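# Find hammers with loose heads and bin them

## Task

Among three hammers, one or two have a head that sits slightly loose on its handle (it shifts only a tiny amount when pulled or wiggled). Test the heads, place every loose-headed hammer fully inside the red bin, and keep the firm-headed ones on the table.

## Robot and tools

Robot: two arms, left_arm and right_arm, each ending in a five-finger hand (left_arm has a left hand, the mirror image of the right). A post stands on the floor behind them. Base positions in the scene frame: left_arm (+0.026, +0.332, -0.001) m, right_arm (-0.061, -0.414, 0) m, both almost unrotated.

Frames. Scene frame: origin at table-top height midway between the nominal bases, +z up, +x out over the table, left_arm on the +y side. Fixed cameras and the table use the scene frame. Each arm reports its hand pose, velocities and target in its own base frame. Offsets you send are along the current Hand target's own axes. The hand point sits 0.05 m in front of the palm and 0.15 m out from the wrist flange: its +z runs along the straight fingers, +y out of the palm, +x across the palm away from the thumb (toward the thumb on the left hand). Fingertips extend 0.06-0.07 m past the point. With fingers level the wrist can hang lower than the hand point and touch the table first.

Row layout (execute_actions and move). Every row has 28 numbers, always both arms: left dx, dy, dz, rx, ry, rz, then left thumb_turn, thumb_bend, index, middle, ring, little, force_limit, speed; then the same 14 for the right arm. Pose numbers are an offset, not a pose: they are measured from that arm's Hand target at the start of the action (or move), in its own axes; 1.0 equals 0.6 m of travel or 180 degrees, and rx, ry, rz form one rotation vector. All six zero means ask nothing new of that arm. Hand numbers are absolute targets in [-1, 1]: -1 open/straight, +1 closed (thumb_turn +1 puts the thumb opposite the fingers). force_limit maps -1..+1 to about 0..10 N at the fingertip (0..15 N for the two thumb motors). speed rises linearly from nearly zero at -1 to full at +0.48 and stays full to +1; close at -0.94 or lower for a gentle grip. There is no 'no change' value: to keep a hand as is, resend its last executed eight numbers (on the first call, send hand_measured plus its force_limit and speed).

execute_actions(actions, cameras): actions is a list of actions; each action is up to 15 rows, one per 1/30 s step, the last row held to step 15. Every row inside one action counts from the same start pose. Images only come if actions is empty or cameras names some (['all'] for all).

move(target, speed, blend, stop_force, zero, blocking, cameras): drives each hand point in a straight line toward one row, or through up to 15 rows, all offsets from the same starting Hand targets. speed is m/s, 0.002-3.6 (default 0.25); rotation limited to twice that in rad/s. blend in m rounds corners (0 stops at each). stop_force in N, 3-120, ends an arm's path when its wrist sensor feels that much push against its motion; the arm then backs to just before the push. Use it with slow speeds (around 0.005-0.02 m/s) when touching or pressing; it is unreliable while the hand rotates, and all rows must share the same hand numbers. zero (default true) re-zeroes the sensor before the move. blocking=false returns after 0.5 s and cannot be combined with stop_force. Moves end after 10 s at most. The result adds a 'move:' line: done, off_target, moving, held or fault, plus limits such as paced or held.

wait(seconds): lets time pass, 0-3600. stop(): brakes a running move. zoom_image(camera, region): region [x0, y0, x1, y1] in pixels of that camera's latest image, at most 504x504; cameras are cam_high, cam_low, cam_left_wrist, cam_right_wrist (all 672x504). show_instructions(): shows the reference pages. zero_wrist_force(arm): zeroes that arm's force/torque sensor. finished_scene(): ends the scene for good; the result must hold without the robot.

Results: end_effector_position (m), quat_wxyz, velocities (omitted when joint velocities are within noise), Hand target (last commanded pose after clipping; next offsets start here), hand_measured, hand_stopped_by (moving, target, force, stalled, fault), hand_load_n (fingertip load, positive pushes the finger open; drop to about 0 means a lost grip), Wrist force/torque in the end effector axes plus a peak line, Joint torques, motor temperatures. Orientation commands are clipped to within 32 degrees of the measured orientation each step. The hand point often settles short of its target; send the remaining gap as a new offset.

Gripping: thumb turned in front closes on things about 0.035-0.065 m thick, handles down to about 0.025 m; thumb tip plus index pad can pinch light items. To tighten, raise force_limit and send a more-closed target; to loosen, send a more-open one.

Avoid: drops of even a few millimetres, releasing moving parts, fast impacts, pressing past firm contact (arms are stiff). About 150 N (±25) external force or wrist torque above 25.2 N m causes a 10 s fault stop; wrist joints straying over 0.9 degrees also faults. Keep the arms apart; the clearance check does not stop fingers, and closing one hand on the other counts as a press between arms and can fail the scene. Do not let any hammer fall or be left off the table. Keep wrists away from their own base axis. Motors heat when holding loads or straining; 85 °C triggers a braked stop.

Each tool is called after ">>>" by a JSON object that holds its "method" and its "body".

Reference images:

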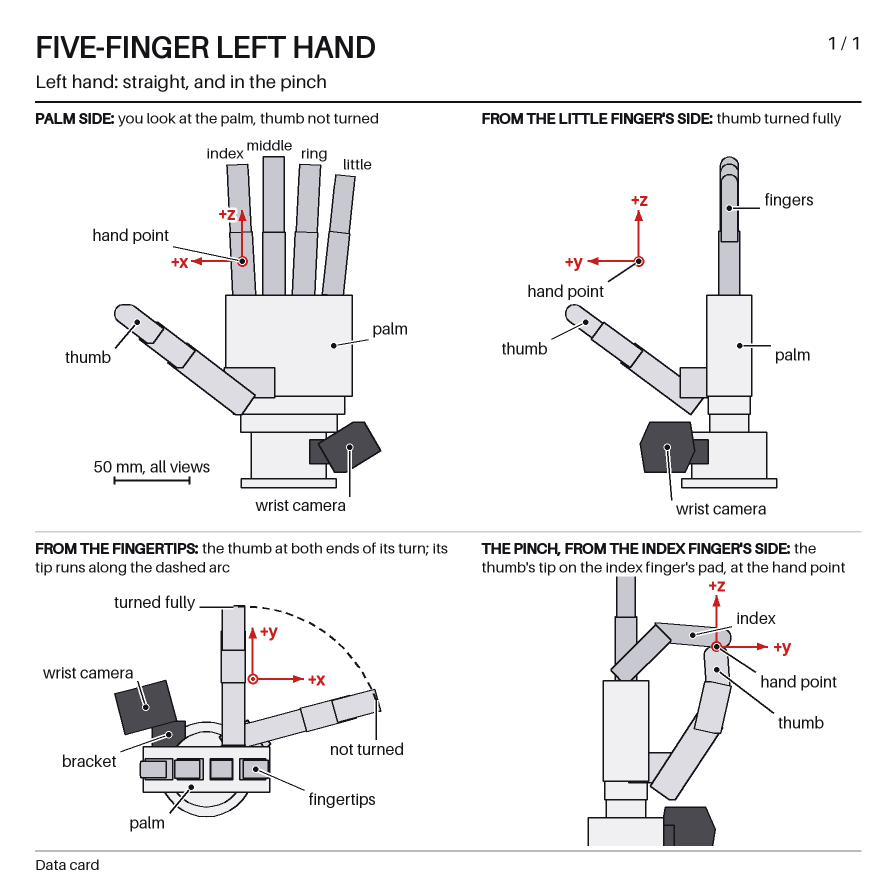

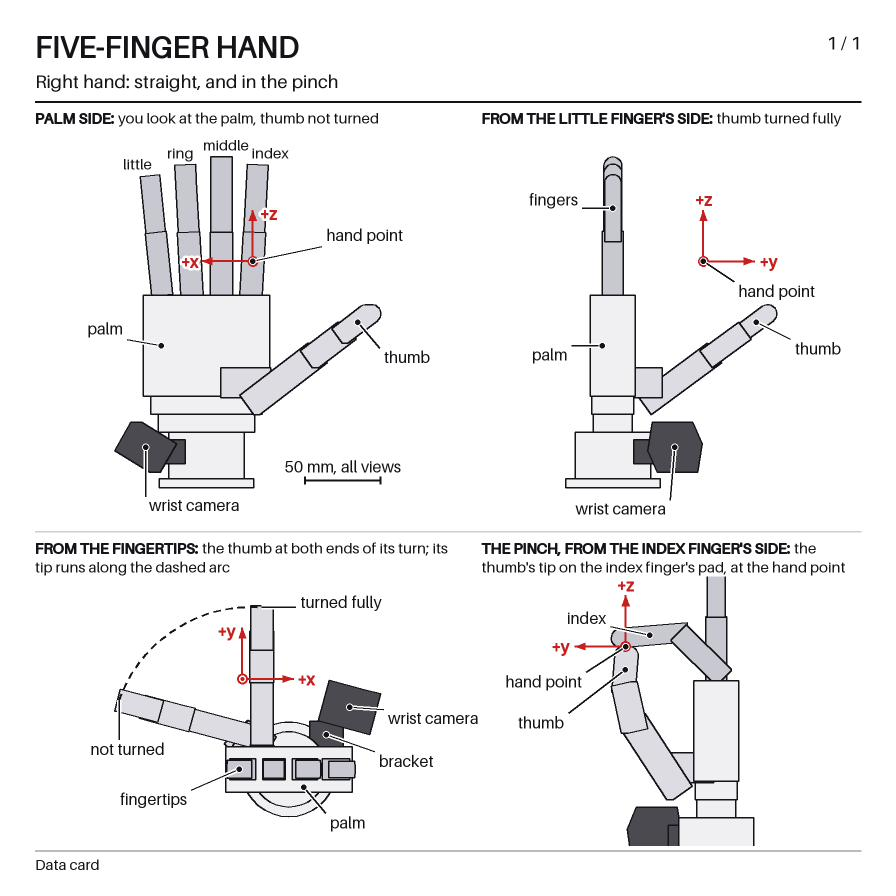

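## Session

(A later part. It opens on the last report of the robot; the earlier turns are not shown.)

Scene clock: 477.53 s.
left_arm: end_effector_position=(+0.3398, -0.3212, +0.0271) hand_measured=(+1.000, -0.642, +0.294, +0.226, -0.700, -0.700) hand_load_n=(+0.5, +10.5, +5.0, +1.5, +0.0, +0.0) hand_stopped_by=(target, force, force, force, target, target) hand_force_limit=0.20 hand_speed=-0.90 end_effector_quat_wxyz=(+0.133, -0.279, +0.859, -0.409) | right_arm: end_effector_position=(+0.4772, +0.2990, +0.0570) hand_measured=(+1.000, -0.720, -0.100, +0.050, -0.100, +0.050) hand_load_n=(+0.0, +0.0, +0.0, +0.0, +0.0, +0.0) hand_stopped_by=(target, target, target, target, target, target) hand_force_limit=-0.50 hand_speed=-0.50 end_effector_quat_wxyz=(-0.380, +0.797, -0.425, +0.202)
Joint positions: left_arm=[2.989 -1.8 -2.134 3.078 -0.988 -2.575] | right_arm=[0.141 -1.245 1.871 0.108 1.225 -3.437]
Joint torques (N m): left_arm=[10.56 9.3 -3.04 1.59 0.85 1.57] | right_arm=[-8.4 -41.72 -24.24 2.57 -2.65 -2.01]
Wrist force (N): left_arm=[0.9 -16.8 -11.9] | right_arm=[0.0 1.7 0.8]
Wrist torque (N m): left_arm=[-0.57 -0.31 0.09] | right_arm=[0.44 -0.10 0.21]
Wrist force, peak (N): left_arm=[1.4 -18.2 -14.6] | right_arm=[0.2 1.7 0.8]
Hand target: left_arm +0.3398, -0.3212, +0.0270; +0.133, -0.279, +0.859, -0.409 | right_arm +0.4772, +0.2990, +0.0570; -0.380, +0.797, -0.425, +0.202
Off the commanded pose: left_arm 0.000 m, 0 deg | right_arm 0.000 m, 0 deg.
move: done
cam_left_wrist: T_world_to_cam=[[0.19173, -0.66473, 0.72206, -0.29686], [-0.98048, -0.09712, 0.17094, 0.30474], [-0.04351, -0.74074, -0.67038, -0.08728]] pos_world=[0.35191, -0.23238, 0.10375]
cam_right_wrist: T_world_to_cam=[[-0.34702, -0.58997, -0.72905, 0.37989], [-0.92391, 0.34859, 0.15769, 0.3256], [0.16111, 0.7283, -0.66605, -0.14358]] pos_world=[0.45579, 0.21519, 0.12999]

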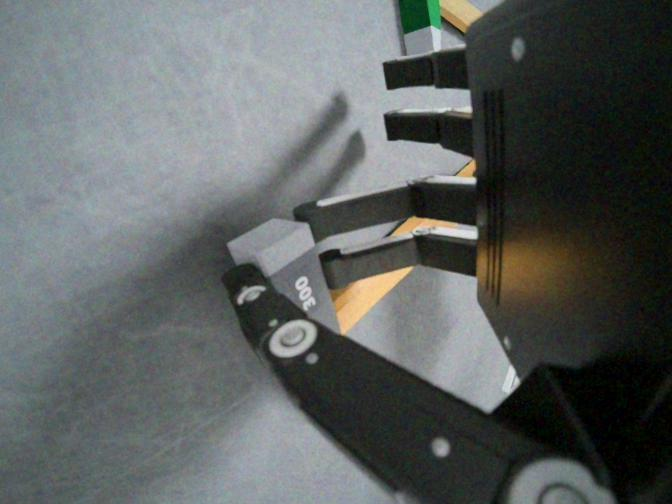

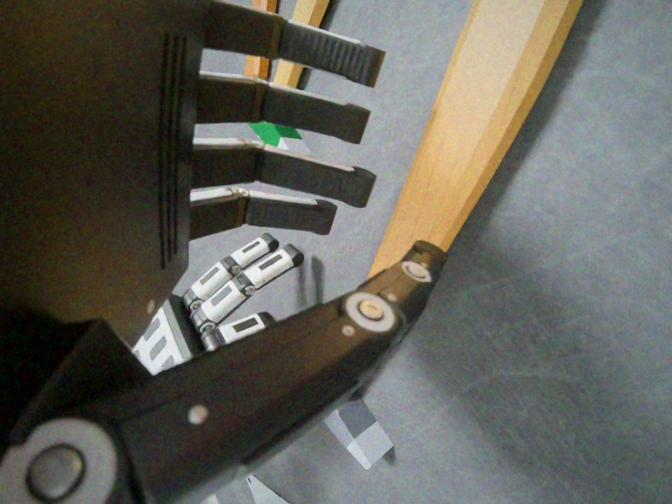

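>>> {"method": "move", "body": {"target": [0,-0.0021,-0.0017,0,0,0,1,-0.08,0.45,0.45,-0.7,-0.7,0.2,-0.9,0,0,0,0,0,0,1,-0.72,-0.1,0.05,-0.1,0.05,-0.5,-0.5], "speed": 0.01}}

>>> {"method": "move", "body": {"target": [0,0,0,0,0,0,1,-0.08,0.45,0.45,-0.7,-0.7,0.2,-0.9,0,0.0491,0.0399,0,0,0,1,-0.72,-0.1,0.05,-0.1,0.05,-0.5,-0.5], "speed": 0.01, "stop_force": 4, "cameras": ["cam_left_wrist","cam_right_wrist"]}}

Scene clock: 490.90 s.
left_arm: end_effector_position=(+0.3398, -0.3212, +0.0286) hand_measured=(+1.000, -0.642, +0.294, +0.226, -0.700, -0.700) hand_load_n=(+0.0, +10.0, +7.5, +3.5, +0.0, +0.0) hand_stopped_by=(target, force, force, force, target, target) hand_force_limit=0.20 hand_speed=-0.90 end_effector_quat_wxyz=(+0.133, -0.279, +0.859, -0.408) | right_arm: end_effector_position=(+0.4772, +0.2990, +0.0570) hand_measured=(+1.000, -0.720, -0.100, +0.050, -0.100, +0.050) hand_load_n=(+0.0, +0.0, +0.0, +0.0, +0.0, +0.0) hand_stopped_by=(target, target, target, target, target, target) hand_force_limit=-0.50 hand_speed=-0.50 end_effector_quat_wxyz=(-0.380, +0.797, -0.425, +0.202)
Joint positions: left_arm=[2.989 -1.797 -2.133 3.073 -0.988 -2.576] | right_arm=[0.141 -1.245 1.871 0.108 1.225 -3.437]
Joint torques (N m): left_arm=[9.32 30.57 25.32 -3.85 1.99 -0.92] | right_arm=[-9.62 -43.23 -22.24 1.3 -2.4 -2]
Wrist force (N): left_arm=[-0.1 3.5 1.6] | right_arm=[0.1 1.5 0.4]
Wrist torque (N m): left_arm=[0.49 0.01 -0.12] | right_arm=[0.43 -0.11 0.21]
Wrist force, peak (N): left_arm=[0.7 -17.4 -12.3] | right_arm=[0.1 1.7 0.9]
Hand target: left_arm +0.3398, -0.3212, +0.0286; +0.133, -0.279, +0.859, -0.409 | right_arm +0.4772, +0.2990, +0.0570; -0.380, +0.797, -0.425, +0.202
Off the commanded pose: left_arm 0.000 m, 0 deg | right_arm 0.000 m, 0 deg.
move: done

Scene clock: 495.73 s.
left_arm: end_effector_position=(+0.3398, -0.3212, +0.0286) hand_measured=(+1.000, -0.642, +0.294, +0.226, -0.700, -0.700) hand_load_n=(+0.5, +10.5, +7.5, +3.5, +0.0, +0.0) hand_stopped_by=(target, force, force, force, target, target) hand_force_limit=0.20 hand_speed=-0.90 end_effector_quat_wxyz=(+0.133, -0.279, +0.859, -0.409) | right_arm: end_effector_position=(+0.4772, +0.2991, +0.0205) hand_measured=(+1.000, -0.720, -0.100, +0.050, -0.100, +0.050) hand_load_n=(+0.0, +0.0, +0.0, +0.0, +0.0, +0.0) hand_stopped_by=(target, target, target, target, target, target) hand_force_limit=-0.50 hand_speed=-0.50 end_effector_quat_wxyz=(-0.380, +0.797, -0.425, +0.202)
Joint positions: left_arm=[2.989 -1.797 -2.133 3.073 -0.988 -2.576] | right_arm=[0.141 -1.189 1.907 0.016 1.225 -3.437]
Joint torques (N m): left_arm=[-2.79 30.98 24.6 -3.95 3.46 0.63] | right_arm=[4.44 -43.19 -22.06 2.83 1.72 1.29]
Wrist force (N): left_arm=[-0.3 3.5 1.5] | right_arm=[0.6 -1.4 0.1]
Wrist torque (N m): left_arm=[0.51 0.01 -0.12] | right_arm=[0.35 -0.17 0.16]
Wrist force, peak (N): left_arm=[-0.2 3.9 1.7] | right_arm=[-1.4 -10.0 -2.7]
Hand target: left_arm +0.3398, -0.3212, +0.0286; +0.133, -0.279, +0.859, -0.409 | right_arm +0.4772, +0.2991, +0.0205; -0.380, +0.797, -0.425, +0.202 (not the last commanded pose)
Off the commanded pose: left_arm 0.000 m, 0 deg | right_arm 0.001 m, 0 deg.
move: contact (right_arm)
cam_left_wrist: T_world_to_cam=[[0.19179, -0.66473, 0.72205, -0.29803], [-0.98047, -0.09716, 0.17099, 0.30444], [-0.04351, -0.74074, -0.67038, -0.0862]] pos_world=[0.35191, -0.23238, 0.10535]
cam_right_wrist: T_world_to_cam=[[-0.34709, -0.58994, -0.72904, 0.35337], [-0.92389, 0.34864, 0.15774, 0.3313], [0.16111, 0.7283, -0.66605, -0.16796]] pos_world=[0.45579, 0.21529, 0.09349]

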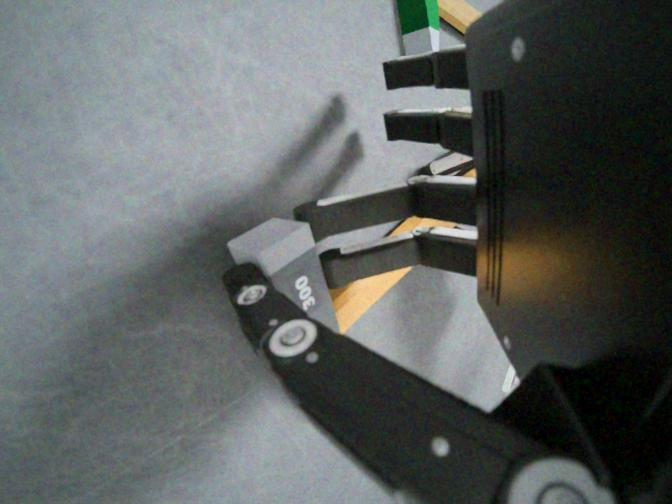

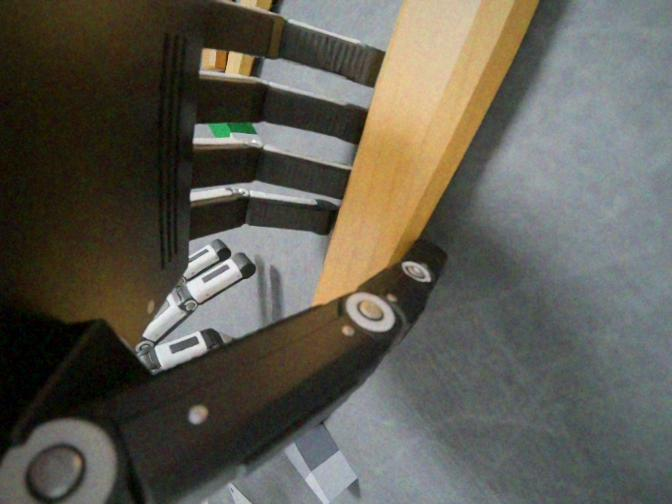

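>>> {"method": "move", "body": {"target": [0,0,0,0,0,0,1,-0.08,0.45,0.45,-0.7,-0.7,0.2,-0.9,0,0,0,0,0,0,1,0.0,0.6,0.6,0.6,0.7,0,-0.9], "cameras": ["cam_right_wrist"]}}

Scene clock: 502.43 s.
left_arm: end_effector_position=(+0.3398, -0.3212, +0.0286) hand_measured=(+1.000, -0.642, +0.294, +0.226, -0.700, -0.700) hand_load_n=(+0.0, +10.5, +5.0, +5.0, -0.5, +0.0) hand_stopped_by=(target, force, force, force, target, target) hand_force_limit=0.20 hand_speed=-0.90 end_effector_quat_wxyz=(+0.133, -0.279, +0.859, -0.409) | right_arm: end_effector_position=(+0.4772, +0.2991, +0.0205) hand_measured=(+1.000, -0.660, +0.196, +0.142, +0.204, +0.700) hand_load_n=(+2.5, +12.0, +6.0, +0.0, +9.0, +0.0) hand_stopped_by=(target, force, force, force, force, target) hand_force_limit=0.00 hand_speed=-0.90 end_effector_quat_wxyz=(-0.380, +0.797, -0.425, +0.202)
Joint positions: left_arm=[2.989 -1.797 -2.133 3.073 -0.988 -2.576] | right_arm=[0.141 -1.189 1.907 0.016 1.225 -3.437]
Joint torques (N m): left_arm=[-11.95 28.34 23.58 -3.88 -1.81 2.13] | right_arm=[-8.48 -43.27 -20.24 -0.4 1.73 0.62]
Wrist force (N): left_arm=[0.7 0.6 1.8] | right_arm=[-1.9 2.7 1.7]
Wrist torque (N m): left_arm=[0.35 -0.04 0.07] | right_arm=[0.41 -0.11 0.20]
Wrist force, peak (N): left_arm=[0.5 4.0 1.9] | right_arm=[-2.1 2.5 2.0]
Hand target: left_arm +0.3398, -0.3212, +0.0286; +0.133, -0.279, +0.859, -0.409 | right_arm +0.4772, +0.2991, +0.0205; -0.380, +0.797, -0.425, +0.202
Off the commanded pose: left_arm 0.000 m, 0 deg | right_arm 0.000 m, 0 deg.
move: done
cam_right_wrist: T_world_to_cam=[[-0.34702, -0.58997, -0.72905, 0.35328], [-0.92391, 0.34859, 0.15769, 0.33136], [0.16111, 0.7283, -0.66605, -0.16789]] pos_world=[0.45579, 0.21519, 0.09349]

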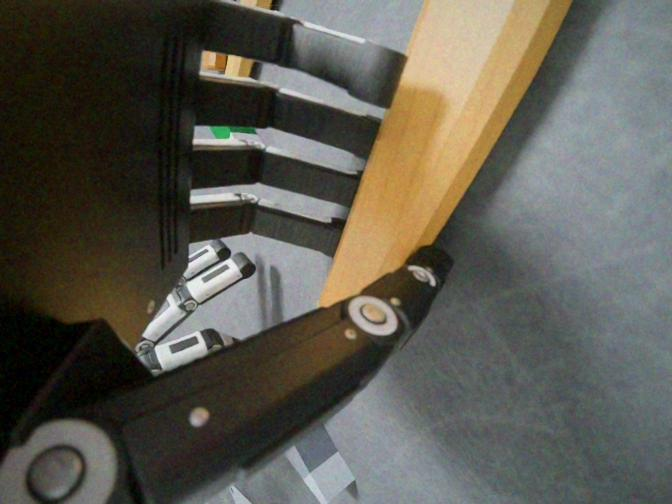

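>>> {"method": "move", "body": {"target": [0,-0.0194,-0.0158,0,0,0,1,-0.08,0.45,0.45,-0.7,-0.7,0.2,-0.9,0,-0.0194,-0.0158,0,0,0,1,0.0,0.6,0.6,0.6,0.7,0,-0.9], "speed": 0.01, "cameras": ["cam_left_wrist","cam_right_wrist"]}}

Scene clock: 509.90 s.
left_arm: end_effector_position=(+0.3398, -0.3212, +0.0436) hand_measured=(+1.000, -0.642, +0.294, +0.226, -0.700, -0.700) hand_load_n=(+0.0, +11.0, +4.0, +4.5, +0.0, +0.0) hand_stopped_by=(target, force, force, force, target, target) hand_force_limit=0.20 hand_speed=-0.90 end_effector_quat_wxyz=(+0.133, -0.279, +0.859, -0.409) | right_arm: end_effector_position=(+0.4772, +0.2990, +0.0355) hand_measured=(+1.000, -0.660, +0.196, +0.142, +0.204, +0.700) hand_load_n=(+3.0, +12.5, +5.5, +0.0, +7.5, +0.0) hand_stopped_by=(target, force, force, force, force, target) hand_force_limit=0.00 hand_speed=-0.90 end_effector_quat_wxyz=(-0.380, +0.797, -0.425, +0.202)
Joint positions: left_arm=[2.989 -1.768 -2.118 3.029 -0.988 -2.576] | right_arm=[0.141 -1.213 1.893 0.053 1.225 -3.437]
Joint torques (N m): left_arm=[-4.76 30.47 25.22 -4.41 -0.36 2.12] | right_arm=[-9.26 -46.18 -24.52 3.41 -1.33 -1.76]
Wrist force (N): left_arm=[0.9 0.6 2.5] | right_arm=[-1.9 2.4 2.4]
Wrist torque (N m): left_arm=[0.38 -0.02 0.08] | right_arm=[0.38 -0.09 0.14]
Wrist force, peak (N): left_arm=[0.7 0.6 3.0] | right_arm=[-1.7 3.2 2.8]
Hand target: left_arm +0.3398, -0.3212, +0.0437; +0.133, -0.279, +0.859, -0.409 | right_arm +0.4772, +0.2991, +0.0356; -0.380, +0.797, -0.425, +0.202
Off the commanded pose: left_arm 0.000 m, 0 deg | right_arm 0.000 m, 0 deg.
move: done
cam_left_wrist: T_world_to_cam=[[0.19179, -0.66473, 0.72205, -0.30877], [-0.98047, -0.09716, 0.17099, 0.3018], [-0.04351, -0.74074, -0.67038, -0.07622]] pos_world=[0.35181, -0.23238, 0.12025]
cam_right_wrist: T_world_to_cam=[[-0.34708, -0.58995, -0.72904, 0.36424], [-0.92389, 0.34863, 0.15773, 0.32897], [0.16111, 0.7283, -0.66605, -0.1579]] pos_world=[0.45579, 0.21519, 0.10849]

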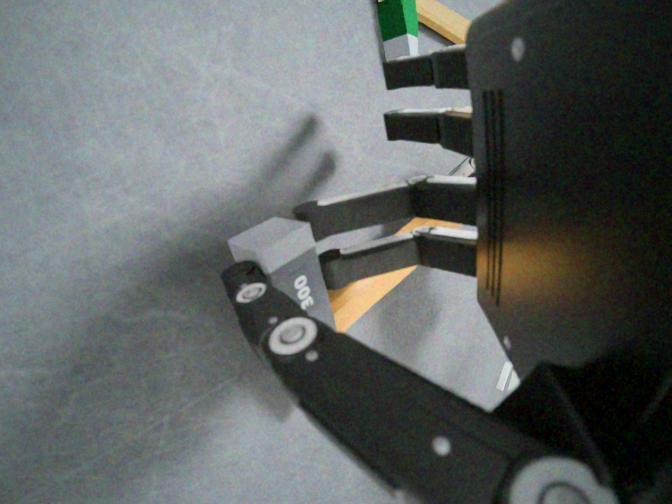

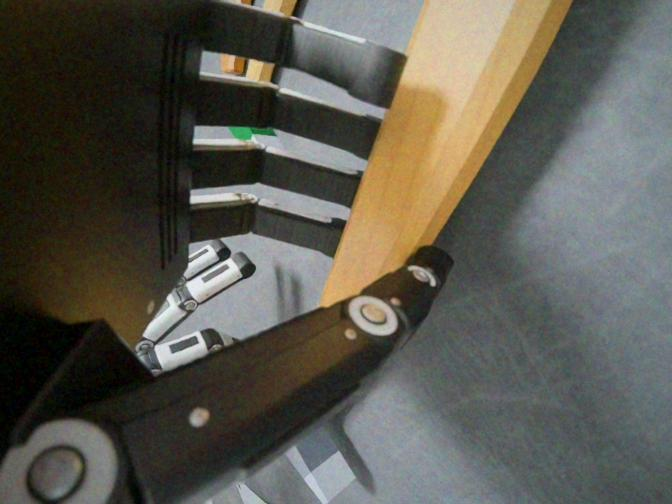

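>>> {"method": "execute_actions", "body": {"actions": [[[0,0.000525,-0.000647,0,0,0,1,-0.08,0.45,0.45,-0.7,-0.7,0.2,-0.9,0,0,0,0,0,0,1,0.0,0.6,0.6,0.6,0.7,0,-0.9]]]}}

>>> {"method": "execute_actions", "body": {"actions": [[[0,0.000525,-0.000647,0,0,0,1,-0.08,0.45,0.45,-0.7,-0.7,0.2,-0.9,0,0,0,0,0,0,1,0.0,0.6,0.6,0.6,0.7,0,-0.9]]]}}

>>> {"method": "execute_actions", "body": {"actions": [[[0,-0.000525,0.000647,0,0,0,1,-0.08,0.45,0.45,-0.7,-0.7,0.2,-0.9,0,0,0,0,0,0,1,0.0,0.6,0.6,0.6,0.7,0,-0.9]]]}}

>>> {"method": "execute_actions", "body": {"actions": [[[0,-0.000525,0.000647,0,0,0,1,-0.08,0.45,0.45,-0.7,-0.7,0.2,-0.9,0,0,0,0,0,0,1,0.0,0.6,0.6,0.6,0.7,0,-0.9]]]}}

>>> {"method": "execute_actions", "body": {"actions": [[[0,-0.000525,0.000647,0,0,0,1,-0.08,0.45,0.45,-0.7,-0.7,0.2,-0.9,0,0,0,0,0,0,1,0.0,0.6,0.6,0.6,0.7,0,-0.9]]]}}

>>> {"method": "execute_actions", "body": {"actions": [[[0,-0.000525,0.000647,0,0,0,1,-0.08,0.45,0.45,-0.7,-0.7,0.2,-0.9,0,0,0,0,0,0,1,0.0,0.6,0.6,0.6,0.7,0,-0.9]]]}}

>>> {"method": "execute_actions", "body": {"actions": [[[0,0.000525,-0.000647,0,0,0,1,-0.08,0.45,0.45,-0.7,-0.7,0.2,-0.9,0,0,0,0,0,0,1,0.0,0.6,0.6,0.6,0.7,0,-0.9]]]}}

>>> {"method": "execute_actions", "body": {"actions": [[[0,0.000525,-0.000647,0,0,0,1,-0.08,0.45,0.45,-0.7,-0.7,0.2,-0.9,0,0,0,0,0,0,1,0.0,0.6,0.6,0.6,0.7,0,-0.9]]]}}

Scene clock: 524.13 s.
left_arm: end_effector_position=(+0.3395, -0.3208, +0.0437) hand_measured=(+1.000, -0.642, +0.294, +0.226, -0.700, -0.700) hand_load_n=(+0.0, +10.0, +5.5, +6.0, +0.0, +0.0) hand_stopped_by=(target, force, force, force, target, target) hand_force_limit=0.20 hand_speed=-0.90 end_effector_quat_wxyz=(+0.133, -0.279, +0.859, -0.409) | right_arm: end_effector_position=(+0.4772, +0.2991, +0.0356) hand_measured=(+1.000, -0.660, +0.196, +0.142, +0.204, +0.700) hand_load_n=(+3.5, +12.0, +6.0, +0.0, +8.0, +0.0) hand_stopped_by=(target, force, force, force, force, target) hand_force_limit=0.00 hand_speed=-0.90 end_effector_quat_wxyz=(-0.380, +0.797, -0.425, +0.202)
Joint positions: left_arm=[2.99 -1.767 -2.119 3.029 -0.987 -2.574] | right_arm=[0.141 -1.213 1.893 0.054 1.225 -3.437]
Joint torques (N m): left_arm=[12.1 29.9 1.82 -4.89 2.43 2.36] | right_arm=[-8.79 -45.13 -24.42 2.54 -0.9 -2.17]
Wrist force (N): left_arm=[1.7 -3.1 5.6] | right_arm=[-6.2 1.8 3.2]
Wrist torque (N m): left_arm=[0.14 0.00 0.12] | right_arm=[0.35 0.01 0.14]
Wrist force, peak (N): left_arm=[1.7 -3.1 5.6] | right_arm=[-6.4 1.7 3.2]
Hand target: left_arm +0.3395, -0.3208, +0.0437; +0.133, -0.279, +0.859, -0.409 | right_arm +0.4772, +0.2991, +0.0356; -0.380, +0.797, -0.425, +0.202
Off the commanded pose: left_arm 0.000 m, 0 deg | right_arm 0.000 m, 0 deg.

Scene clock: 524.83 s.
left_arm: end_effector_position=(+0.3392, -0.3204, +0.0437) hand_measured=(+1.000, -0.642, +0.294, +0.226, -0.700, -0.700) hand_load_n=(+0.0, +9.0, +7.0, +7.0, +0.0, +0.0) hand_stopped_by=(target, force, force, force, target, target) hand_force_limit=0.20 hand_speed=-0.90 end_effector_quat_wxyz=(+0.133, -0.279, +0.859, -0.409) | right_arm: end_effector_position=(+0.4772, +0.2991, +0.0356) hand_measured=(+1.000, -0.660, +0.196, +0.142, +0.204, +0.700) hand_load_n=(+4.5, +12.0, +6.0, +0.0, +8.0, +0.0) hand_stopped_by=(target, force, force, force, force, target) hand_force_limit=0.00 hand_speed=-0.90 end_effector_quat_wxyz=(-0.380, +0.797, -0.425, +0.202)
Joint positions: left_arm=[2.991 -1.767 -2.12 3.029 -0.986 -2.573] | right_arm=[0.141 -1.213 1.893 0.054 1.225 -3.437]
Joint torques (N m): left_arm=[12.85 29.57 1.51 -5.22 2.09 2.28] | right_arm=[-8.58 -45.22 -24.21 1.53 0.46 -2.25]
Wrist force (N): left_arm=[2.3 -4.9 7.7] | right_arm=[-9.2 0.8 3.2]
Wrist torque (N m): left_arm=[0.04 0.00 0.14] | right_arm=[0.31 0.13 0.12]
Wrist force, peak (N): left_arm=[2.2 -4.6 8.0] | right_arm=[-9.2 0.8 3.2]
Hand target: left_arm +0.3392, -0.3204, +0.0437; +0.133, -0.279, +0.859, -0.409 | right_arm +0.4772, +0.2991, +0.0356; -0.380, +0.797, -0.425, +0.202
Off the commanded pose: left_arm 0.000 m, 0 deg | right_arm 0.000 m, 0 deg.

Scene clock: 525.53 s.
left_arm: end_effector_position=(+0.3395, -0.3208, +0.0437) hand_measured=(+1.000, -0.642, +0.294, +0.226, -0.700, -0.700) hand_load_n=(+0.0, +9.5, +6.0, +6.5, +0.0, +0.0) hand_stopped_by=(target, force, force, force, target, target) hand_force_limit=0.20 hand_speed=-0.90 end_effector_quat_wxyz=(+0.133, -0.279, +0.859, -0.409) | right_arm: end_effector_position=(+0.4772, +0.2991, +0.0356) hand_measured=(+1.000, -0.660, +0.196, +0.142, +0.204, +0.700) hand_load_n=(+4.5, +12.5, +5.5, +0.0, +7.0, +0.0) hand_stopped_by=(target, force, force, force, force, target) hand_force_limit=0.00 hand_speed=-0.90 end_effector_quat_wxyz=(-0.380, +0.797, -0.425, +0.202)
Joint positions: left_arm=[2.99 -1.767 -2.119 3.029 -0.987 -2.574] | right_arm=[0.141 -1.213 1.893 0.054 1.225 -3.437]
Joint torques (N m): left_arm=[-12.53 16.65 24.73 1.24 -2.18 -2.01] | right_arm=[-9.07 -45.09 -24.42 0.43 1.98 -2.09]
Wrist force (N): left_arm=[1.4 0.2 4.2] | right_arm=[-3.5 2.0 2.6]
Wrist torque (N m): left_arm=[0.44 0.01 0.12] | right_arm=[0.44 -0.13 0.18]
Wrist force, peak (N): left_arm=[2.2 -5.0 7.4] | right_arm=[-9.1 1.1 3.4]
Hand target: left_arm +0.3395, -0.3208, +0.0437; +0.133, -0.279, +0.859, -0.409 | right_arm +0.4772, +0.2991, +0.0356; -0.380, +0.797, -0.425, +0.202
Off the commanded pose: left_arm 0.000 m, 0 deg | right_arm 0.000 m, 0 deg.

Scene clock: 526.23 s.
left_arm: end_effector_position=(+0.3398, -0.3212, +0.0437) hand_measured=(+1.000, -0.642, +0.294, +0.226, -0.700, -0.700) hand_load_n=(+0.0, +10.5, +4.0, +5.0, +0.0, +0.0) hand_stopped_by=(target, force, force, force, target, target) hand_force_limit=0.20 hand_speed=-0.90 end_effector_quat_wxyz=(+0.133, -0.279, +0.859, -0.409) | right_arm: end_effector_position=(+0.4772, +0.2991, +0.0356) hand_measured=(+1.000, -0.660, +0.196, +0.142, +0.204, +0.700) hand_load_n=(+3.5, +13.0, +5.0, +0.0, +6.0, +0.5) hand_stopped_by=(target, force, force, force, force, target) hand_force_limit=0.00 hand_speed=-0.90 end_effector_quat_wxyz=(-0.380, +0.797, -0.425, +0.202)
Joint positions: left_arm=[2.989 -1.768 -2.118 3.029 -0.988 -2.575] | right_arm=[0.141 -1.213 1.893 0.054 1.225 -3.437]
Joint torques (N m): left_arm=[-13.94 16.99 25.68 1.84 -1.57 -2.12] | right_arm=[-9.36 -44.37 -24.26 -0.35 1.9 -2.09]
Wrist force (N): left_arm=[0.2 3.6 0.8] | right_arm=[1.1 3.0 1.7]
Wrist torque (N m): left_arm=[0.56 0.01 0.05] | right_arm=[0.52 -0.23 0.18]
Wrist force, peak (N): left_arm=[1.5 0.2 4.1] | right_arm=[-3.5 1.9 2.6]
Hand target: left_arm +0.3398, -0.3212, +0.0437; +0.133, -0.279, +0.859, -0.409 | right_arm +0.4772, +0.2991, +0.0356; -0.380, +0.797, -0.425, +0.202
Off the commanded pose: left_arm 0.000 m, 0 deg | right_arm 0.000 m, 0 deg.

Scene clock: 526.93 s.
left_arm: end_effector_position=(+0.3401, -0.3216, +0.0436) hand_measured=(+1.000, -0.642, +0.294, +0.226, -0.700, -0.700) hand_load_n=(+0.0, +11.0, +2.5, +4.5, +0.0, +0.0) hand_stopped_by=(target, force, force, force, target, target) hand_force_limit=0.20 hand_speed=-0.90 end_effector_quat_wxyz=(+0.133, -0.279, +0.859, -0.409) | right_arm: end_effector_position=(+0.4772, +0.2990, +0.0356) hand_measured=(+1.000, -0.660, +0.196, +0.142, +0.204, +0.700) hand_load_n=(+3.0, +13.5, +4.5, +0.0, +5.0, +0.0) hand_stopped_by=(target, force, force, force, force, target) hand_force_limit=0.00 hand_speed=-0.90 end_effector_quat_wxyz=(-0.380, +0.797, -0.425, +0.202)
Joint positions: left_arm=[2.988 -1.769 -2.116 3.029 -0.989 -2.577] | right_arm=[0.141 -1.213 1.893 0.054 1.225 -3.437]
Joint torques (N m): left_arm=[-14.49 17.6 27.05 2.32 -1.22 -2.26] | right_arm=[-7.53 -44.11 -23.77 -1.25 0.05 -1.26]
Wrist force (N): left_arm=[-0.5 6.3 -1.5] | right_arm=[4.5 3.5 1.3]
Wrist torque (N m): left_arm=[0.66 -0.01 0.01] | right_arm=[0.54 -0.29 0.17]
Wrist force, peak (N): left_arm=[-0.5 6.4 -1.6] | right_arm=[4.9 3.7 1.3]
Hand target: left_arm +0.3401, -0.3216, +0.0437; +0.133, -0.279, +0.859, -0.409 | right_arm +0.4772, +0.2991, +0.0356; -0.380, +0.797, -0.425, +0.202
Off the commanded pose: left_arm 0.000 m, 0 deg | right_arm 0.000 m, 0 deg.

Scene clock: 527.63 s.
left_arm: end_effector_position=(+0.3404, -0.3220, +0.0436) hand_measured=(+1.000, -0.642, +0.294, +0.226, -0.700, -0.700) hand_load_n=(+0.0, +11.5, +1.5, +4.0, +0.0, +0.0) hand_stopped_by=(target, force, force, force, target, target) hand_force_limit=0.20 hand_speed=-0.90 end_effector_quat_wxyz=(+0.133, -0.279, +0.859, -0.409) | right_arm: end_effector_position=(+0.4772, +0.2990, +0.0356) hand_measured=(+1.000, -0.660, +0.196, +0.142, +0.204, +0.700) hand_load_n=(+0.5, +13.5, +4.0, +0.0, +5.0, +0.0) hand_stopped_by=(target, force, force, force, force, target) hand_force_limit=0.00 hand_speed=-0.90 end_effector_quat_wxyz=(-0.380, +0.797, -0.425, +0.202)
Joint positions: left_arm=[2.987 -1.77 -2.115 3.03 -0.989 -2.578] | right_arm=[0.141 -1.213 1.893 0.054 1.225 -3.437]
Joint torques (N m): left_arm=[-15.35 17.49 27.31 2.46 -0.93 -2.22] | right_arm=[-5.29 -43.89 -22.77 -1.35 -1.56 -0.59]
Wrist force (N): left_arm=[-1.0 7.3 -2.3] | right_arm=[6.1 3.9 1.0]
Wrist torque (N m): left_arm=[0.69 0.00 0.00] | right_arm=[0.56 -0.39 0.20]
Wrist force, peak (N): left_arm=[-0.8 7.4 -2.4] | right_arm=[6.0 4.0 1.1]
Hand target: left_arm +0.3404, -0.3220, +0.0436; +0.133, -0.279, +0.859, -0.409 | right_arm +0.4772, +0.2991, +0.0356; -0.380, +0.797, -0.425, +0.202
Off the commanded pose: left_arm 0.000 m, 0 deg | right_arm 0.000 m, 0 deg.

Scene clock: 528.33 s.
left_arm: end_effector_position=(+0.3401, -0.3216, +0.0437) hand_measured=(+1.000, -0.642, +0.294, +0.226, -0.700, -0.700) hand_load_n=(+0.0, +11.0, +3.0, +4.5, +0.0, +0.0) hand_stopped_by=(target, force, force, force, target, target) hand_force_limit=0.20 hand_speed=-0.90 end_effector_quat_wxyz=(+0.133, -0.279, +0.859, -0.409) | right_arm: end_effector_position=(+0.4772, +0.2990, +0.0356) hand_measured=(+1.000, -0.660, +0.196, +0.142, +0.204, +0.700) hand_load_n=(+1.5, +13.5, +4.5, +0.0, +5.5, +0.0) hand_stopped_by=(target, force, force, force, force, target) hand_force_limit=0.00 hand_speed=-0.90 end_effector_quat_wxyz=(-0.380, +0.797, -0.425, +0.202)
Joint positions: left_arm=[2.988 -1.769 -2.116 3.029 -0.988 -2.577] | right_arm=[0.141 -1.213 1.893 0.054 1.225 -3.437]
Joint torques (N m): left_arm=[10.61 30.36 3.35 -3.89 3.31 2.19] | right_arm=[-2.43 -44 -22.2 -1.62 -2.97 0.19]
Wrist force (N): left_arm=[-0.1 2.3 1.3] | right_arm=[0.2 2.8 1.8]
Wrist torque (N m): left_arm=[0.35 0.04 -0.01] | right_arm=[0.46 -0.11 0.14]
Wrist force, peak (N): left_arm=[-1.1 7.6 -2.6] | right_arm=[5.9 4.1 1.2]
Hand target: left_arm +0.3401, -0.3216, +0.0437; +0.133, -0.279, +0.859, -0.409 | right_arm +0.4772, +0.2991, +0.0356; -0.380, +0.797, -0.425, +0.202
Off the commanded pose: left_arm 0.000 m, 0 deg | right_arm 0.000 m, 0 deg.

Scene clock: 529.03 s.
left_arm: end_effector_position=(+0.3398, -0.3212, +0.0437) hand_measured=(+1.000, -0.642, +0.294, +0.226, -0.700, -0.700) hand_load_n=(+0.0, +10.5, +4.0, +5.5, +0.0, +0.0) hand_stopped_by=(target, force, force, force, target, target) hand_force_limit=0.20 hand_speed=-0.90 end_effector_quat_wxyz=(+0.133, -0.279, +0.859, -0.409) | right_arm: end_effector_position=(+0.4772, +0.2991, +0.0356) hand_measured=(+1.000, -0.660, +0.196, +0.142, +0.204, +0.700) hand_load_n=(+2.0, +13.0, +4.5, +0.0, +6.0, +0.0) hand_stopped_by=(target, force, force, force, force, target) hand_force_limit=0.00 hand_speed=-0.90 end_effector_quat_wxyz=(-0.380, +0.797, -0.425, +0.202)
Joint positions: left_arm=[2.989 -1.768 -2.118 3.029 -0.988 -2.575] | right_arm=[0.141 -1.213 1.893 0.054 1.225 -3.437]
Joint torques (N m): left_arm=[11.99 30.13 1.95 -4.67 2.72 2.21] | right_arm=[-0.1 -43.07 -22.24 -1.27 -0.29 0.92]
Wrist force (N): left_arm=[1.2 -1.4 4.2] | right_arm=[-4.4 2.4 2.5]
Wrist torque (N m): left_arm=[0.22 -0.01 0.05] | right_arm=[0.45 -0.01 0.14]
Wrist force, peak (N): left_arm=[1.1 -1.4 4.4] | right_arm=[-4.5 2.2 2.6]
Hand target: left_arm +0.3398, -0.3212, +0.0437; +0.133, -0.279, +0.859, -0.409 | right_arm +0.4772, +0.2991, +0.0356; -0.380, +0.797, -0.425, +0.202
Off the commanded pose: left_arm 0.000 m, 0 deg | right_arm 0.000 m, 0 deg.

>>> {"method": "execute_actions", "body": {"actions": [[[0,-0.000647,-0.000525,0,0,0,1,-0.08,0.45,0.45,-0.7,-0.7,0.2,-0.9,0,0,0,0,0,0,1,0.0,0.6,0.6,0.6,0.7,0,-0.9]]]}}

>>> {"method": "execute_actions", "body": {"actions": [[[0,-0.000647,-0.000525,0,0,0,1,-0.08,0.45,0.45,-0.7,-0.7,0.2,-0.9,0,0,0,0,0,0,1,0.0,0.6,0.6,0.6,0.7,0,-0.9]]]}}

>>> {"method": "execute_actions", "body": {"actions": [[[0,0.000647,0.000525,0,0,0,1,-0.08,0.45,0.45,-0.7,-0.7,0.2,-0.9,0,0,0,0,0,0,1,0.0,0.6,0.6,0.6,0.7,0,-0.9]]]}}

>>> {"method": "execute_actions", "body": {"actions": [[[0,0.000647,0.000525,0,0,0,1,-0.08,0.45,0.45,-0.7,-0.7,0.2,-0.9,0,0,0,0,0,0,1,0.0,0.6,0.6,0.6,0.7,0,-0.9]]]}}

>>> {"method": "execute_actions", "body": {"actions": [[[0,0.000647,0.000525,0,0,0,1,-0.08,0.45,0.45,-0.7,-0.7,0.2,-0.9,0,0,0,0,0,0,1,0.0,0.6,0.6,0.6,0.7,0,-0.9]]]}}

>>> {"method": "execute_actions", "body": {"actions": [[[0,0.000647,0.000525,0,0,0,1,-0.08,0.45,0.45,-0.7,-0.7,0.2,-0.9,0,0,0,0,0,0,1,0.0,0.6,0.6,0.6,0.7,0,-0.9]]]}}

>>> {"method": "execute_actions", "body": {"actions": [[[0,-0.000647,-0.000525,0,0,0,1,-0.08,0.45,0.45,-0.7,-0.7,0.2,-0.9,0,0,0,0,0,0,1,0.0,0.6,0.6,0.6,0.7,0,-0.9]]]}}

>>> {"method": "execute_actions", "body": {"actions": [[[0,-0.000647,-0.000525,0,0,0,1,-0.08,0.45,0.45,-0.7,-0.7,0.2,-0.9,0,0,0,0,0,0,1,0.0,0.6,0.6,0.6,0.7,0,-0.9]]]}}

Scene clock: 552.63 s.
left_arm: end_effector_position=(+0.3398, -0.3212, +0.0441) hand_measured=(+1.000, -0.642, +0.294, +0.226, -0.700, -0.700) hand_load_n=(+0.0, +10.0, +4.5, +5.5, +0.0, +0.0) hand_stopped_by=(target, force, force, force, target, target) hand_force_limit=0.20 hand_speed=-0.90 end_effector_quat_wxyz=(+0.133, -0.279, +0.859, -0.409) | right_arm: end_effector_position=(+0.4772, +0.2991, +0.0356) hand_measured=(+1.000, -0.660, +0.196, +0.142, +0.204, +0.700) hand_load_n=(+1.5, +13.0, +4.5, +0.0, +6.0, +0.0) hand_stopped_by=(target, force, force, force, force, target) hand_force_limit=0.00 hand_speed=-0.90 end_effector_quat_wxyz=(-0.380, +0.797, -0.425, +0.202)
Joint positions: left_arm=[2.989 -1.767 -2.117 3.028 -0.988 -2.575] | right_arm=[0.141 -1.213 1.893 0.054 1.225 -3.437]
Joint torques (N m): left_arm=[11.35 29.9 24.75 -4.41 2.62 2.12] | right_arm=[4.52 -42.71 -16.83 -1.32 1.82 1.2]
Wrist force (N): left_arm=[0.8 0.3 4.0] | right_arm=[-3.0 1.6 2.4]
Wrist torque (N m): left_arm=[0.39 0.04 -0.01] | right_arm=[0.39 -0.15 0.20]
Wrist force, peak (N): left_arm=[0.8 -1.9 4.8] | right_arm=[-5.0 2.3 2.9]
Hand target: left_arm +0.3398, -0.3212, +0.0442; +0.133, -0.279, +0.859, -0.409 | right_arm +0.4772, +0.2991, +0.0356; -0.380, +0.797, -0.425, +0.202
Off the commanded pose: left_arm 0.000 m, 0 deg | right_arm 0.000 m, 0 deg.

Scene clock: 553.33 s.
left_arm: end_effector_position=(+0.3398, -0.3212, +0.0447) hand_measured=(+1.000, -0.642, +0.294, +0.226, -0.700, -0.700) hand_load_n=(+0.0, +10.0, +4.0, +6.0, +0.0, +0.0) hand_stopped_by=(target, force, force, force, target, target) hand_force_limit=0.20 hand_speed=-0.90 end_effector_quat_wxyz=(+0.133, -0.279, +0.859, -0.409) | right_arm: end_effector_position=(+0.4772, +0.2991, +0.0356) hand_measured=(+1.000, -0.660, +0.196, +0.142, +0.204, +0.700) hand_load_n=(+2.0, +13.0, +4.0, +0.0, +6.0, +0.0) hand_stopped_by=(target, force, force, force, force, target) hand_force_limit=0.00 hand_speed=-0.90 end_effector_quat_wxyz=(-0.380, +0.797, -0.425, +0.202)
Joint positions: left_arm=[2.989 -1.766 -2.117 3.026 -0.988 -2.575] | right_arm=[0.141 -1.213 1.893 0.054 1.225 -3.437]
Joint torques (N m): left_arm=[10.61 30.72 24.75 -4.46 2.5 1.91] | right_arm=[3.59 -42.78 -15.46 -1.32 2.07 0.76]
Wrist force (N): left_arm=[1.0 0.8 4.2] | right_arm=[-2.9 1.7 2.2]
Wrist torque (N m): left_arm=[0.39 0.03 0.00] | right_arm=[0.45 -0.13 0.24]
Wrist force, peak (N): left_arm=[1.0 0.8 4.2] | right_arm=[-3.5 1.6 2.5]
Hand target: left_arm +0.3398, -0.3212, +0.0447; +0.133, -0.279, +0.859, -0.409 | right_arm +0.4772, +0.2991, +0.0356; -0.380, +0.797, -0.425, +0.202
Off the commanded pose: left_arm 0.000 m, 0 deg | right_arm 0.000 m, 0 deg.

Scene clock: 554.03 s.
left_arm: end_effector_position=(+0.3398, -0.3212, +0.0442) hand_measured=(+1.000, -0.642, +0.294, +0.226, -0.700, -0.700) hand_load_n=(+0.0, +10.0, +4.0, +5.5, +0.0, +0.0) hand_stopped_by=(target, force, force, force, target, target) hand_force_limit=0.20 hand_speed=-0.90 end_effector_quat_wxyz=(+0.133, -0.279, +0.859, -0.409) | right_arm: end_effector_position=(+0.4772, +0.2991, +0.0356) hand_measured=(+1.000, -0.660, +0.196, +0.142, +0.204, +0.700) hand_load_n=(+2.0, +13.0, +4.5, +0.0, +6.0, +0.0) hand_stopped_by=(target, force, force, force, force, target) hand_force_limit=0.00 hand_speed=-0.90 end_effector_quat_wxyz=(-0.380, +0.797, -0.425, +0.202)
Joint positions: left_arm=[2.989 -1.767 -2.117 3.028 -0.988 -2.575] | right_arm=[0.141 -1.213 1.893 0.054 1.225 -3.437]
Joint torques (N m): left_arm=[9.9 16.99 2.62 1.22 2.47 1.95] | right_arm=[1.95 -42.16 -15.78 -1.49 2.06 0.44]
Wrist force (N): left_arm=[1.1 -0.4 4.0] | right_arm=[-3.7 2.0 2.5]
Wrist torque (N m): left_arm=[0.29 0.00 0.03] | right_arm=[0.43 -0.06 0.15]
Wrist force, peak (N): left_arm=[1.2 0.5 4.2] | right_arm=[-3.7 2.0 2.5]
Hand target: left_arm +0.3398, -0.3212, +0.0442; +0.133, -0.279, +0.859, -0.409 | right_arm +0.4772, +0.2991, +0.0356; -0.380, +0.797, -0.425, +0.202
Off the commanded pose: left_arm 0.000 m, 0 deg | right_arm 0.000 m, 0 deg.

Scene clock: 554.73 s.
left_arm: end_effector_position=(+0.3398, -0.3212, +0.0437) hand_measured=(+1.000, -0.642, +0.294, +0.226, -0.700, -0.700) hand_load_n=(+0.0, +10.5, +3.5, +5.5, +0.0, +0.0) hand_stopped_by=(target, force, force, force, target, target) hand_force_limit=0.20 hand_speed=-0.90 end_effector_quat_wxyz=(+0.133, -0.279, +0.859, -0.409) | right_arm: end_effector_position=(+0.4772, +0.2991, +0.0356) hand_measured=(+1.000, -0.660, +0.196, +0.142, +0.204, +0.700) hand_load_n=(+2.0, +13.0, +5.0, +0.0, +6.0, +0.0) hand_stopped_by=(target, force, force, force, force, target) hand_force_limit=0.00 hand_speed=-0.90 end_effector_quat_wxyz=(-0.380, +0.797, -0.425, +0.202)
Joint positions: left_arm=[2.989 -1.768 -2.118 3.029 -0.988 -2.575] | right_arm=[0.141 -1.213 1.893 0.054 1.225 -3.437]
Joint torques (N m): left_arm=[10.43 17.3 2.43 1.12 2.41 2.1] | right_arm=[0.58 -42.16 -13.76 -1.63 1.71 0.38]
Wrist force (N): left_arm=[0.5 -1.1 3.8] | right_arm=[-3.6 2.8 2.7]
Wrist torque (N m): left_arm=[0.24 0.07 0.02] | right_arm=[0.47 -0.07 0.12]
Wrist force, peak (N): left_arm=[1.0 -1.0 3.9] | right_arm=[-3.5 3.1 2.7]
Hand target: left_arm +0.3398, -0.3212, +0.0437; +0.133, -0.279, +0.859, -0.409 | right_arm +0.4772, +0.2991, +0.0356; -0.380, +0.797, -0.425, +0.202
Off the commanded pose: left_arm 0.000 m, 0 deg | right_arm 0.000 m, 0 deg.

Scene clock: 555.43 s.
left_arm: end_effector_position=(+0.3398, -0.3212, +0.0432) hand_measured=(+1.000, -0.642, +0.294, +0.226, -0.700, -0.700) hand_load_n=(+0.0, +10.5, +3.5, +5.5, +0.0, +0.0) hand_stopped_by=(target, force, force, force, target, target) hand_force_limit=0.20 hand_speed=-0.90 end_effector_quat_wxyz=(+0.133, -0.279, +0.859, -0.409) | right_arm: end_effector_position=(+0.4772, +0.2991, +0.0356) hand_measured=(+1.000, -0.660, +0.196, +0.142, +0.204, +0.700) hand_load_n=(+2.0, +13.0, +5.0, +0.0, +6.0, +0.0) hand_stopped_by=(target, force, force, force, force, target) hand_force_limit=0.00 hand_speed=-0.90 end_effector_quat_wxyz=(-0.380, +0.797, -0.425, +0.202)
Joint positions: left_arm=[2.989 -1.769 -2.118 3.031 -0.988 -2.575] | right_arm=[0.141 -1.213 1.893 0.054 1.225 -3.437]
Joint torques (N m): left_arm=[10.59 16.86 1.63 1.1 2.29 2.11] | right_arm=[-0.82 -41.52 -12.43 -1.29 2 -0.16]
Wrist force (N): left_arm=[0.6 -1.2 3.7] | right_arm=[-3.8 3.2 2.6]
Wrist torque (N m): left_arm=[0.26 0.04 0.02] | right_arm=[0.51 -0.03 0.08]
Wrist force, peak (N): left_arm=[0.5 -1.3 3.9] | right_arm=[-3.8 3.2 2.6]
Hand target: left_arm +0.3398, -0.3212, +0.0432; +0.133, -0.279, +0.859, -0.409 | right_arm +0.4772, +0.2991, +0.0356; -0.380, +0.797, -0.425, +0.202
Off the commanded pose: left_arm 0.000 m, 0 deg | right_arm 0.000 m, 0 deg.

Scene clock: 556.13 s.
left_arm: end_effector_position=(+0.3398, -0.3212, +0.0427) hand_measured=(+1.000, -0.642, +0.294, +0.226, -0.700, -0.700) hand_load_n=(+0.0, +10.5, +3.0, +5.0, +0.0, -0.5) hand_stopped_by=(target, force, force, force, target, target) hand_force_limit=0.20 hand_speed=-0.90 end_effector_quat_wxyz=(+0.133, -0.279, +0.859, -0.409) | right_arm: end_effector_position=(+0.4772, +0.2991, +0.0356) hand_measured=(+1.000, -0.660, +0.196, +0.142, +0.204, +0.700) hand_load_n=(+2.0, +13.0, +5.0, +0.0, +5.5, +0.0) hand_stopped_by=(target, force, force, force, force, target) hand_force_limit=0.00 hand_speed=-0.90 end_effector_quat_wxyz=(-0.380, +0.797, -0.425, +0.202)
Joint positions: left_arm=[2.989 -1.77 -2.119 3.032 -0.988 -2.575] | right_arm=[0.141 -1.213 1.893 0.054 1.225 -3.437]
Joint torques (N m): left_arm=[10.67 16.59 2.35 1.07 2.39 2.36] | right_arm=[-1.8 -41.68 -13.39 -1.53 1.84 -0.51]
Wrist force (N): left_arm=[0.4 -1.4 3.6] | right_arm=[-3.4 3.3 2.7]
Wrist torque (N m): left_arm=[0.24 0.06 0.01] | right_arm=[0.51 -0.09 0.10]
Wrist force, peak (N): left_arm=[0.8 -1.5 3.6] | right_arm=[-3.6 3.4 2.6]
Hand target: left_arm +0.3398, -0.3212, +0.0427; +0.133, -0.279, +0.859, -0.409 | right_arm +0.4772, +0.2991, +0.0356; -0.380, +0.797, -0.425, +0.202
Off the commanded pose: left_arm 0.000 m, 0 deg | right_arm 0.000 m, 0 deg.

Scene clock: 556.83 s.
left_arm: end_effector_position=(+0.3398, -0.3212, +0.0431) hand_measured=(+1.000, -0.642, +0.294, +0.226, -0.700, -0.700) hand_load_n=(+0.0, +10.5, +3.5, +5.5, +0.0, +0.0) hand_stopped_by=(target, force, force, force, target, target) hand_force_limit=0.20 hand_speed=-0.90 end_effector_quat_wxyz=(+0.133, -0.279, +0.859, -0.409) | right_arm: end_effector_position=(+0.4772, +0.2991, +0.0356) hand_measured=(+1.000, -0.660, +0.196, +0.142, +0.204, +0.700) hand_load_n=(+2.0, +13.0, +4.5, +0.0, +6.0, +0.0) hand_stopped_by=(target, force, force, force, force, target) hand_force_limit=0.00 hand_speed=-0.90 end_effector_quat_wxyz=(-0.380, +0.797, -0.425, +0.202)
Joint positions: left_arm=[2.989 -1.769 -2.118 3.031 -0.988 -2.575] | right_arm=[0.141 -1.213 1.893 0.054 1.225 -3.437]
Joint torques (N m): left_arm=[10.87 30.1 24.45 -4.4 2.52 2.22] | right_arm=[-3.84 -41.39 -12.34 -1.5 1.93 -0.91]
Wrist force (N): left_arm=[0.5 0.0 3.4] | right_arm=[-2.5 2.7 2.2]
Wrist torque (N m): left_arm=[0.37 0.05 -0.01] | right_arm=[0.49 -0.15 0.15]
Wrist force, peak (N): left_arm=[0.8 -1.8 3.9] | right_arm=[-4.1 3.0 2.6]
Hand target: left_arm +0.3398, -0.3212, +0.0432; +0.133, -0.279, +0.859, -0.409 | right_arm +0.4772, +0.2991, +0.0356; -0.380, +0.797, -0.425, +0.202
Off the commanded pose: left_arm 0.000 m, 0 deg | right_arm 0.000 m, 0 deg.

Scene clock: 557.53 s.
left_arm: end_effector_position=(+0.3398, -0.3212, +0.0437) hand_measured=(+1.000, -0.642, +0.294, +0.226, -0.700, -0.700) hand_load_n=(+0.0, +10.5, +4.0, +5.5, +0.0, +0.0) hand_stopped_by=(target, force, force, force, target, target) hand_force_limit=0.20 hand_speed=-0.90 end_effector_quat_wxyz=(+0.133, -0.279, +0.859, -0.409) | right_arm: end_effector_position=(+0.4772, +0.2991, +0.0356) hand_measured=(+1.000, -0.660, +0.196, +0.142, +0.204, +0.700) hand_load_n=(+2.0, +13.0, +4.5, +0.0, +6.0, +0.0) hand_stopped_by=(target, force, force, force, force, target) hand_force_limit=0.00 hand_speed=-0.90 end_effector_quat_wxyz=(-0.380, +0.797, -0.425, +0.202)
Joint positions: left_arm=[2.989 -1.768 -2.118 3.029 -0.988 -2.575] | right_arm=[0.141 -1.213 1.893 0.054 1.225 -3.437]
Joint torques (N m): left_arm=[10.89 30.19 25.03 -4.45 2.45 2.09] | right_arm=[-5.45 -41.36 -9.8 -1.51 1.82 -1.03]
Wrist force (N): left_arm=[0.8 0.3 3.5] | right_arm=[-2.7 1.9 2.3]
Wrist torque (N m): left_arm=[0.36 0.02 0.00] | right_arm=[0.41 -0.12 0.17]
Wrist force, peak (N): left_arm=[0.7 0.4 3.8] | right_arm=[-2.9 2.8 2.4]
Hand target: left_arm +0.3398, -0.3212, +0.0437; +0.133, -0.279, +0.859, -0.409 | right_arm +0.4772, +0.2991, +0.0356; -0.380, +0.797, -0.425, +0.202
Off the commanded pose: left_arm 0.000 m, 0 deg | right_arm 0.000 m, 0 deg.

>>> {"method": "move", "body": {"target": [0,0.0188,0.0152,0,0,0,1,-0.08,0.45,0.45,-0.7,-0.7,0.2,-0.9,0,0.0188,0.0152,0,0,0,1,0.0,0.6,0.6,0.6,0.7,0,-0.9], "speed": 0.01}}

>>> {"method": "move", "body": {"target": [0,0,0,0,0,0,1,-0.85,-0.1,-0.1,-0.7,-0.7,0.2,-0.6,0,0,0,0,0,0,1,-0.8,-0.1,0.05,-0.1,0.05,0,-0.6], "cameras": ["cam_left_wrist","cam_right_wrist"]}}

Scene clock: 571.10 s.
left_arm: end_effector_position=(+0.3398, -0.3212, +0.0292) hand_measured=(+1.000, -0.642, +0.294, +0.226, -0.700, -0.700) hand_load_n=(+0.0, +10.5, +3.5, +6.0, +0.0, +0.0) hand_stopped_by=(target, force, force, force, target, target) hand_force_limit=0.20 hand_speed=-0.90 end_effector_quat_wxyz=(+0.133, -0.279, +0.859, -0.409) | right_arm: end_effector_position=(+0.4772, +0.2990, +0.0211) hand_measured=(+1.000, -0.660, +0.196, +0.142, +0.204, +0.700) hand_load_n=(+2.0, +12.0, +5.5, +0.0, +8.5, +0.0) hand_stopped_by=(target, force, force, force, force, target) hand_force_limit=0.00 hand_speed=-0.90 end_effector_quat_wxyz=(-0.380, +0.797, -0.425, +0.202)
Joint positions: left_arm=[2.989 -1.796 -2.133 3.072 -0.988 -2.575] | right_arm=[0.141 -1.19 1.906 0.017 1.225 -3.437]
Joint torques (N m): left_arm=[10.35 17.16 1.09 1.25 2.84 2.12] | right_arm=[-11.51 -21.36 -7.94 -2.14 1.3 -1.77]
Wrist force (N): left_arm=[-0.6 -1.1 1.7] | right_arm=[-1.8 2.1 2.0]
Wrist torque (N m): left_arm=[0.28 0.09 -0.10] | right_arm=[0.34 -0.21 0.26]
Wrist force, peak (N): left_arm=[0.9 -0.4 4.1] | right_arm=[-3.7 1.9 2.6]
Hand target: left_arm +0.3398, -0.3212, +0.0291; +0.133, -0.279, +0.859, -0.409 | right_arm +0.4772, +0.2990, +0.0210; -0.380, +0.797, -0.425, +0.202
Off the commanded pose: left_arm 0.000 m, 0 deg | right_arm 0.000 m, 0 deg.
move: done

Scene clock: 571.97 s.
left_arm: end_effector_position=(+0.3398, -0.3212, +0.0291) hand_measured=(+1.000, -0.850, -0.100, -0.100, -0.700, -0.700) hand_load_n=(+0.5, +0.0, +0.0, +0.0, +0.0, +0.0) hand_stopped_by=(target, target, target, target, target, target) hand_force_limit=0.20 hand_speed=-0.60 end_effector_quat_wxyz=(+0.133, -0.279, +0.859, -0.409) | right_arm: end_effector_position=(+0.4772, +0.2990, +0.0211) hand_measured=(+1.000, -0.800, -0.100, +0.050, -0.100, +0.050) hand_load_n=(+0.0, +0.0, +0.0, +0.0, +0.0, +0.0) hand_stopped_by=(target, target, target, target, target, target) hand_force_limit=0.00 hand_speed=-0.60 end_effector_quat_wxyz=(-0.380, +0.797, -0.425, +0.202)
Joint positions: left_arm=[2.989 -1.796 -2.133 3.072 -0.988 -2.575] | right_arm=[0.141 -1.19 1.906 0.017 1.225 -3.437]
Joint torques (N m): left_arm=[7.03 18 8.64 1.65 2.99 1.32] | right_arm=[-1.9 -22.35 -7.41 3.24 0.73 -1.19]
Wrist force (N): left_arm=[0.3 0.4 0.0] | right_arm=[0.1 1.6 0.9]
Wrist torque (N m): left_arm=[0.28 -0.06 -0.05] | right_arm=[0.42 -0.13 0.21]
Wrist force, peak (N): left_arm=[-0.8 2.9 -0.8] | right_arm=[0.1 -8.8 -3.6]
Hand target: left_arm +0.3398, -0.3212, +0.0291; +0.133, -0.279, +0.859, -0.409 | right_arm +0.4772, +0.2990, +0.0210; -0.380, +0.797, -0.425, +0.202
Off the commanded pose: left_arm 0.000 m, 0 deg | right_arm 0.000 m, 0 deg.
move: done
cam_left_wrist: T_world_to_cam=[[0.19179, -0.66473, 0.72205, -0.29837], [-0.98047, -0.09716, 0.17099, 0.30426], [-0.04351, -0.74074, -0.67038, -0.08587]] pos_world=[0.35181, -0.23238, 0.10585]
cam_right_wrist: T_world_to_cam=[[-0.34695, -0.58997, -0.72908, 0.35362], [-0.92392, 0.34862, 0.15757, 0.33129], [0.16121, 0.72829, -0.66604, -0.1676]] pos_world=[0.45579, 0.21519, 0.09399]

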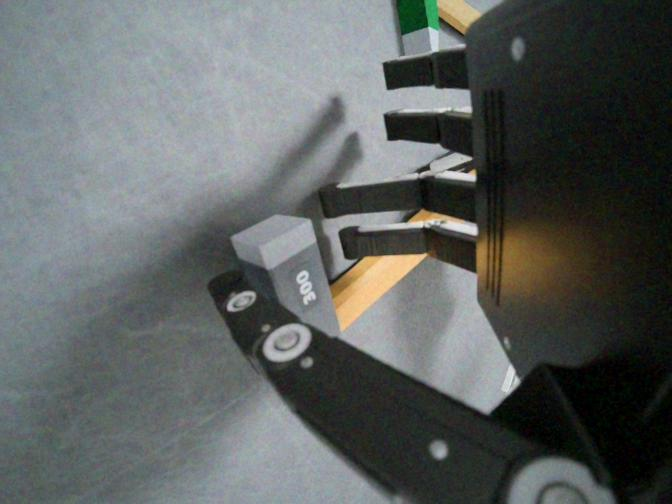

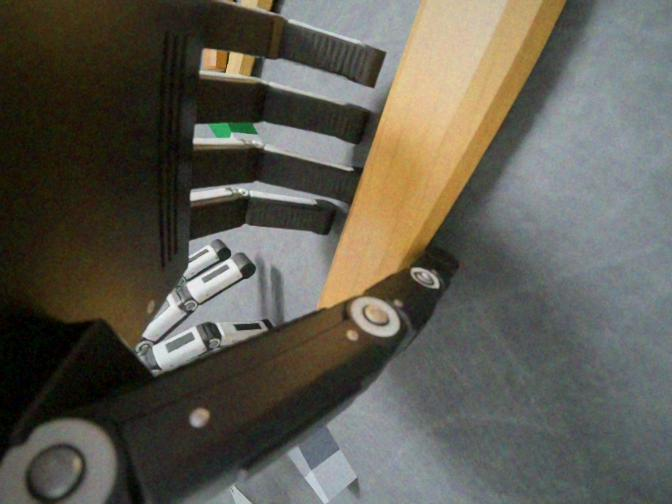

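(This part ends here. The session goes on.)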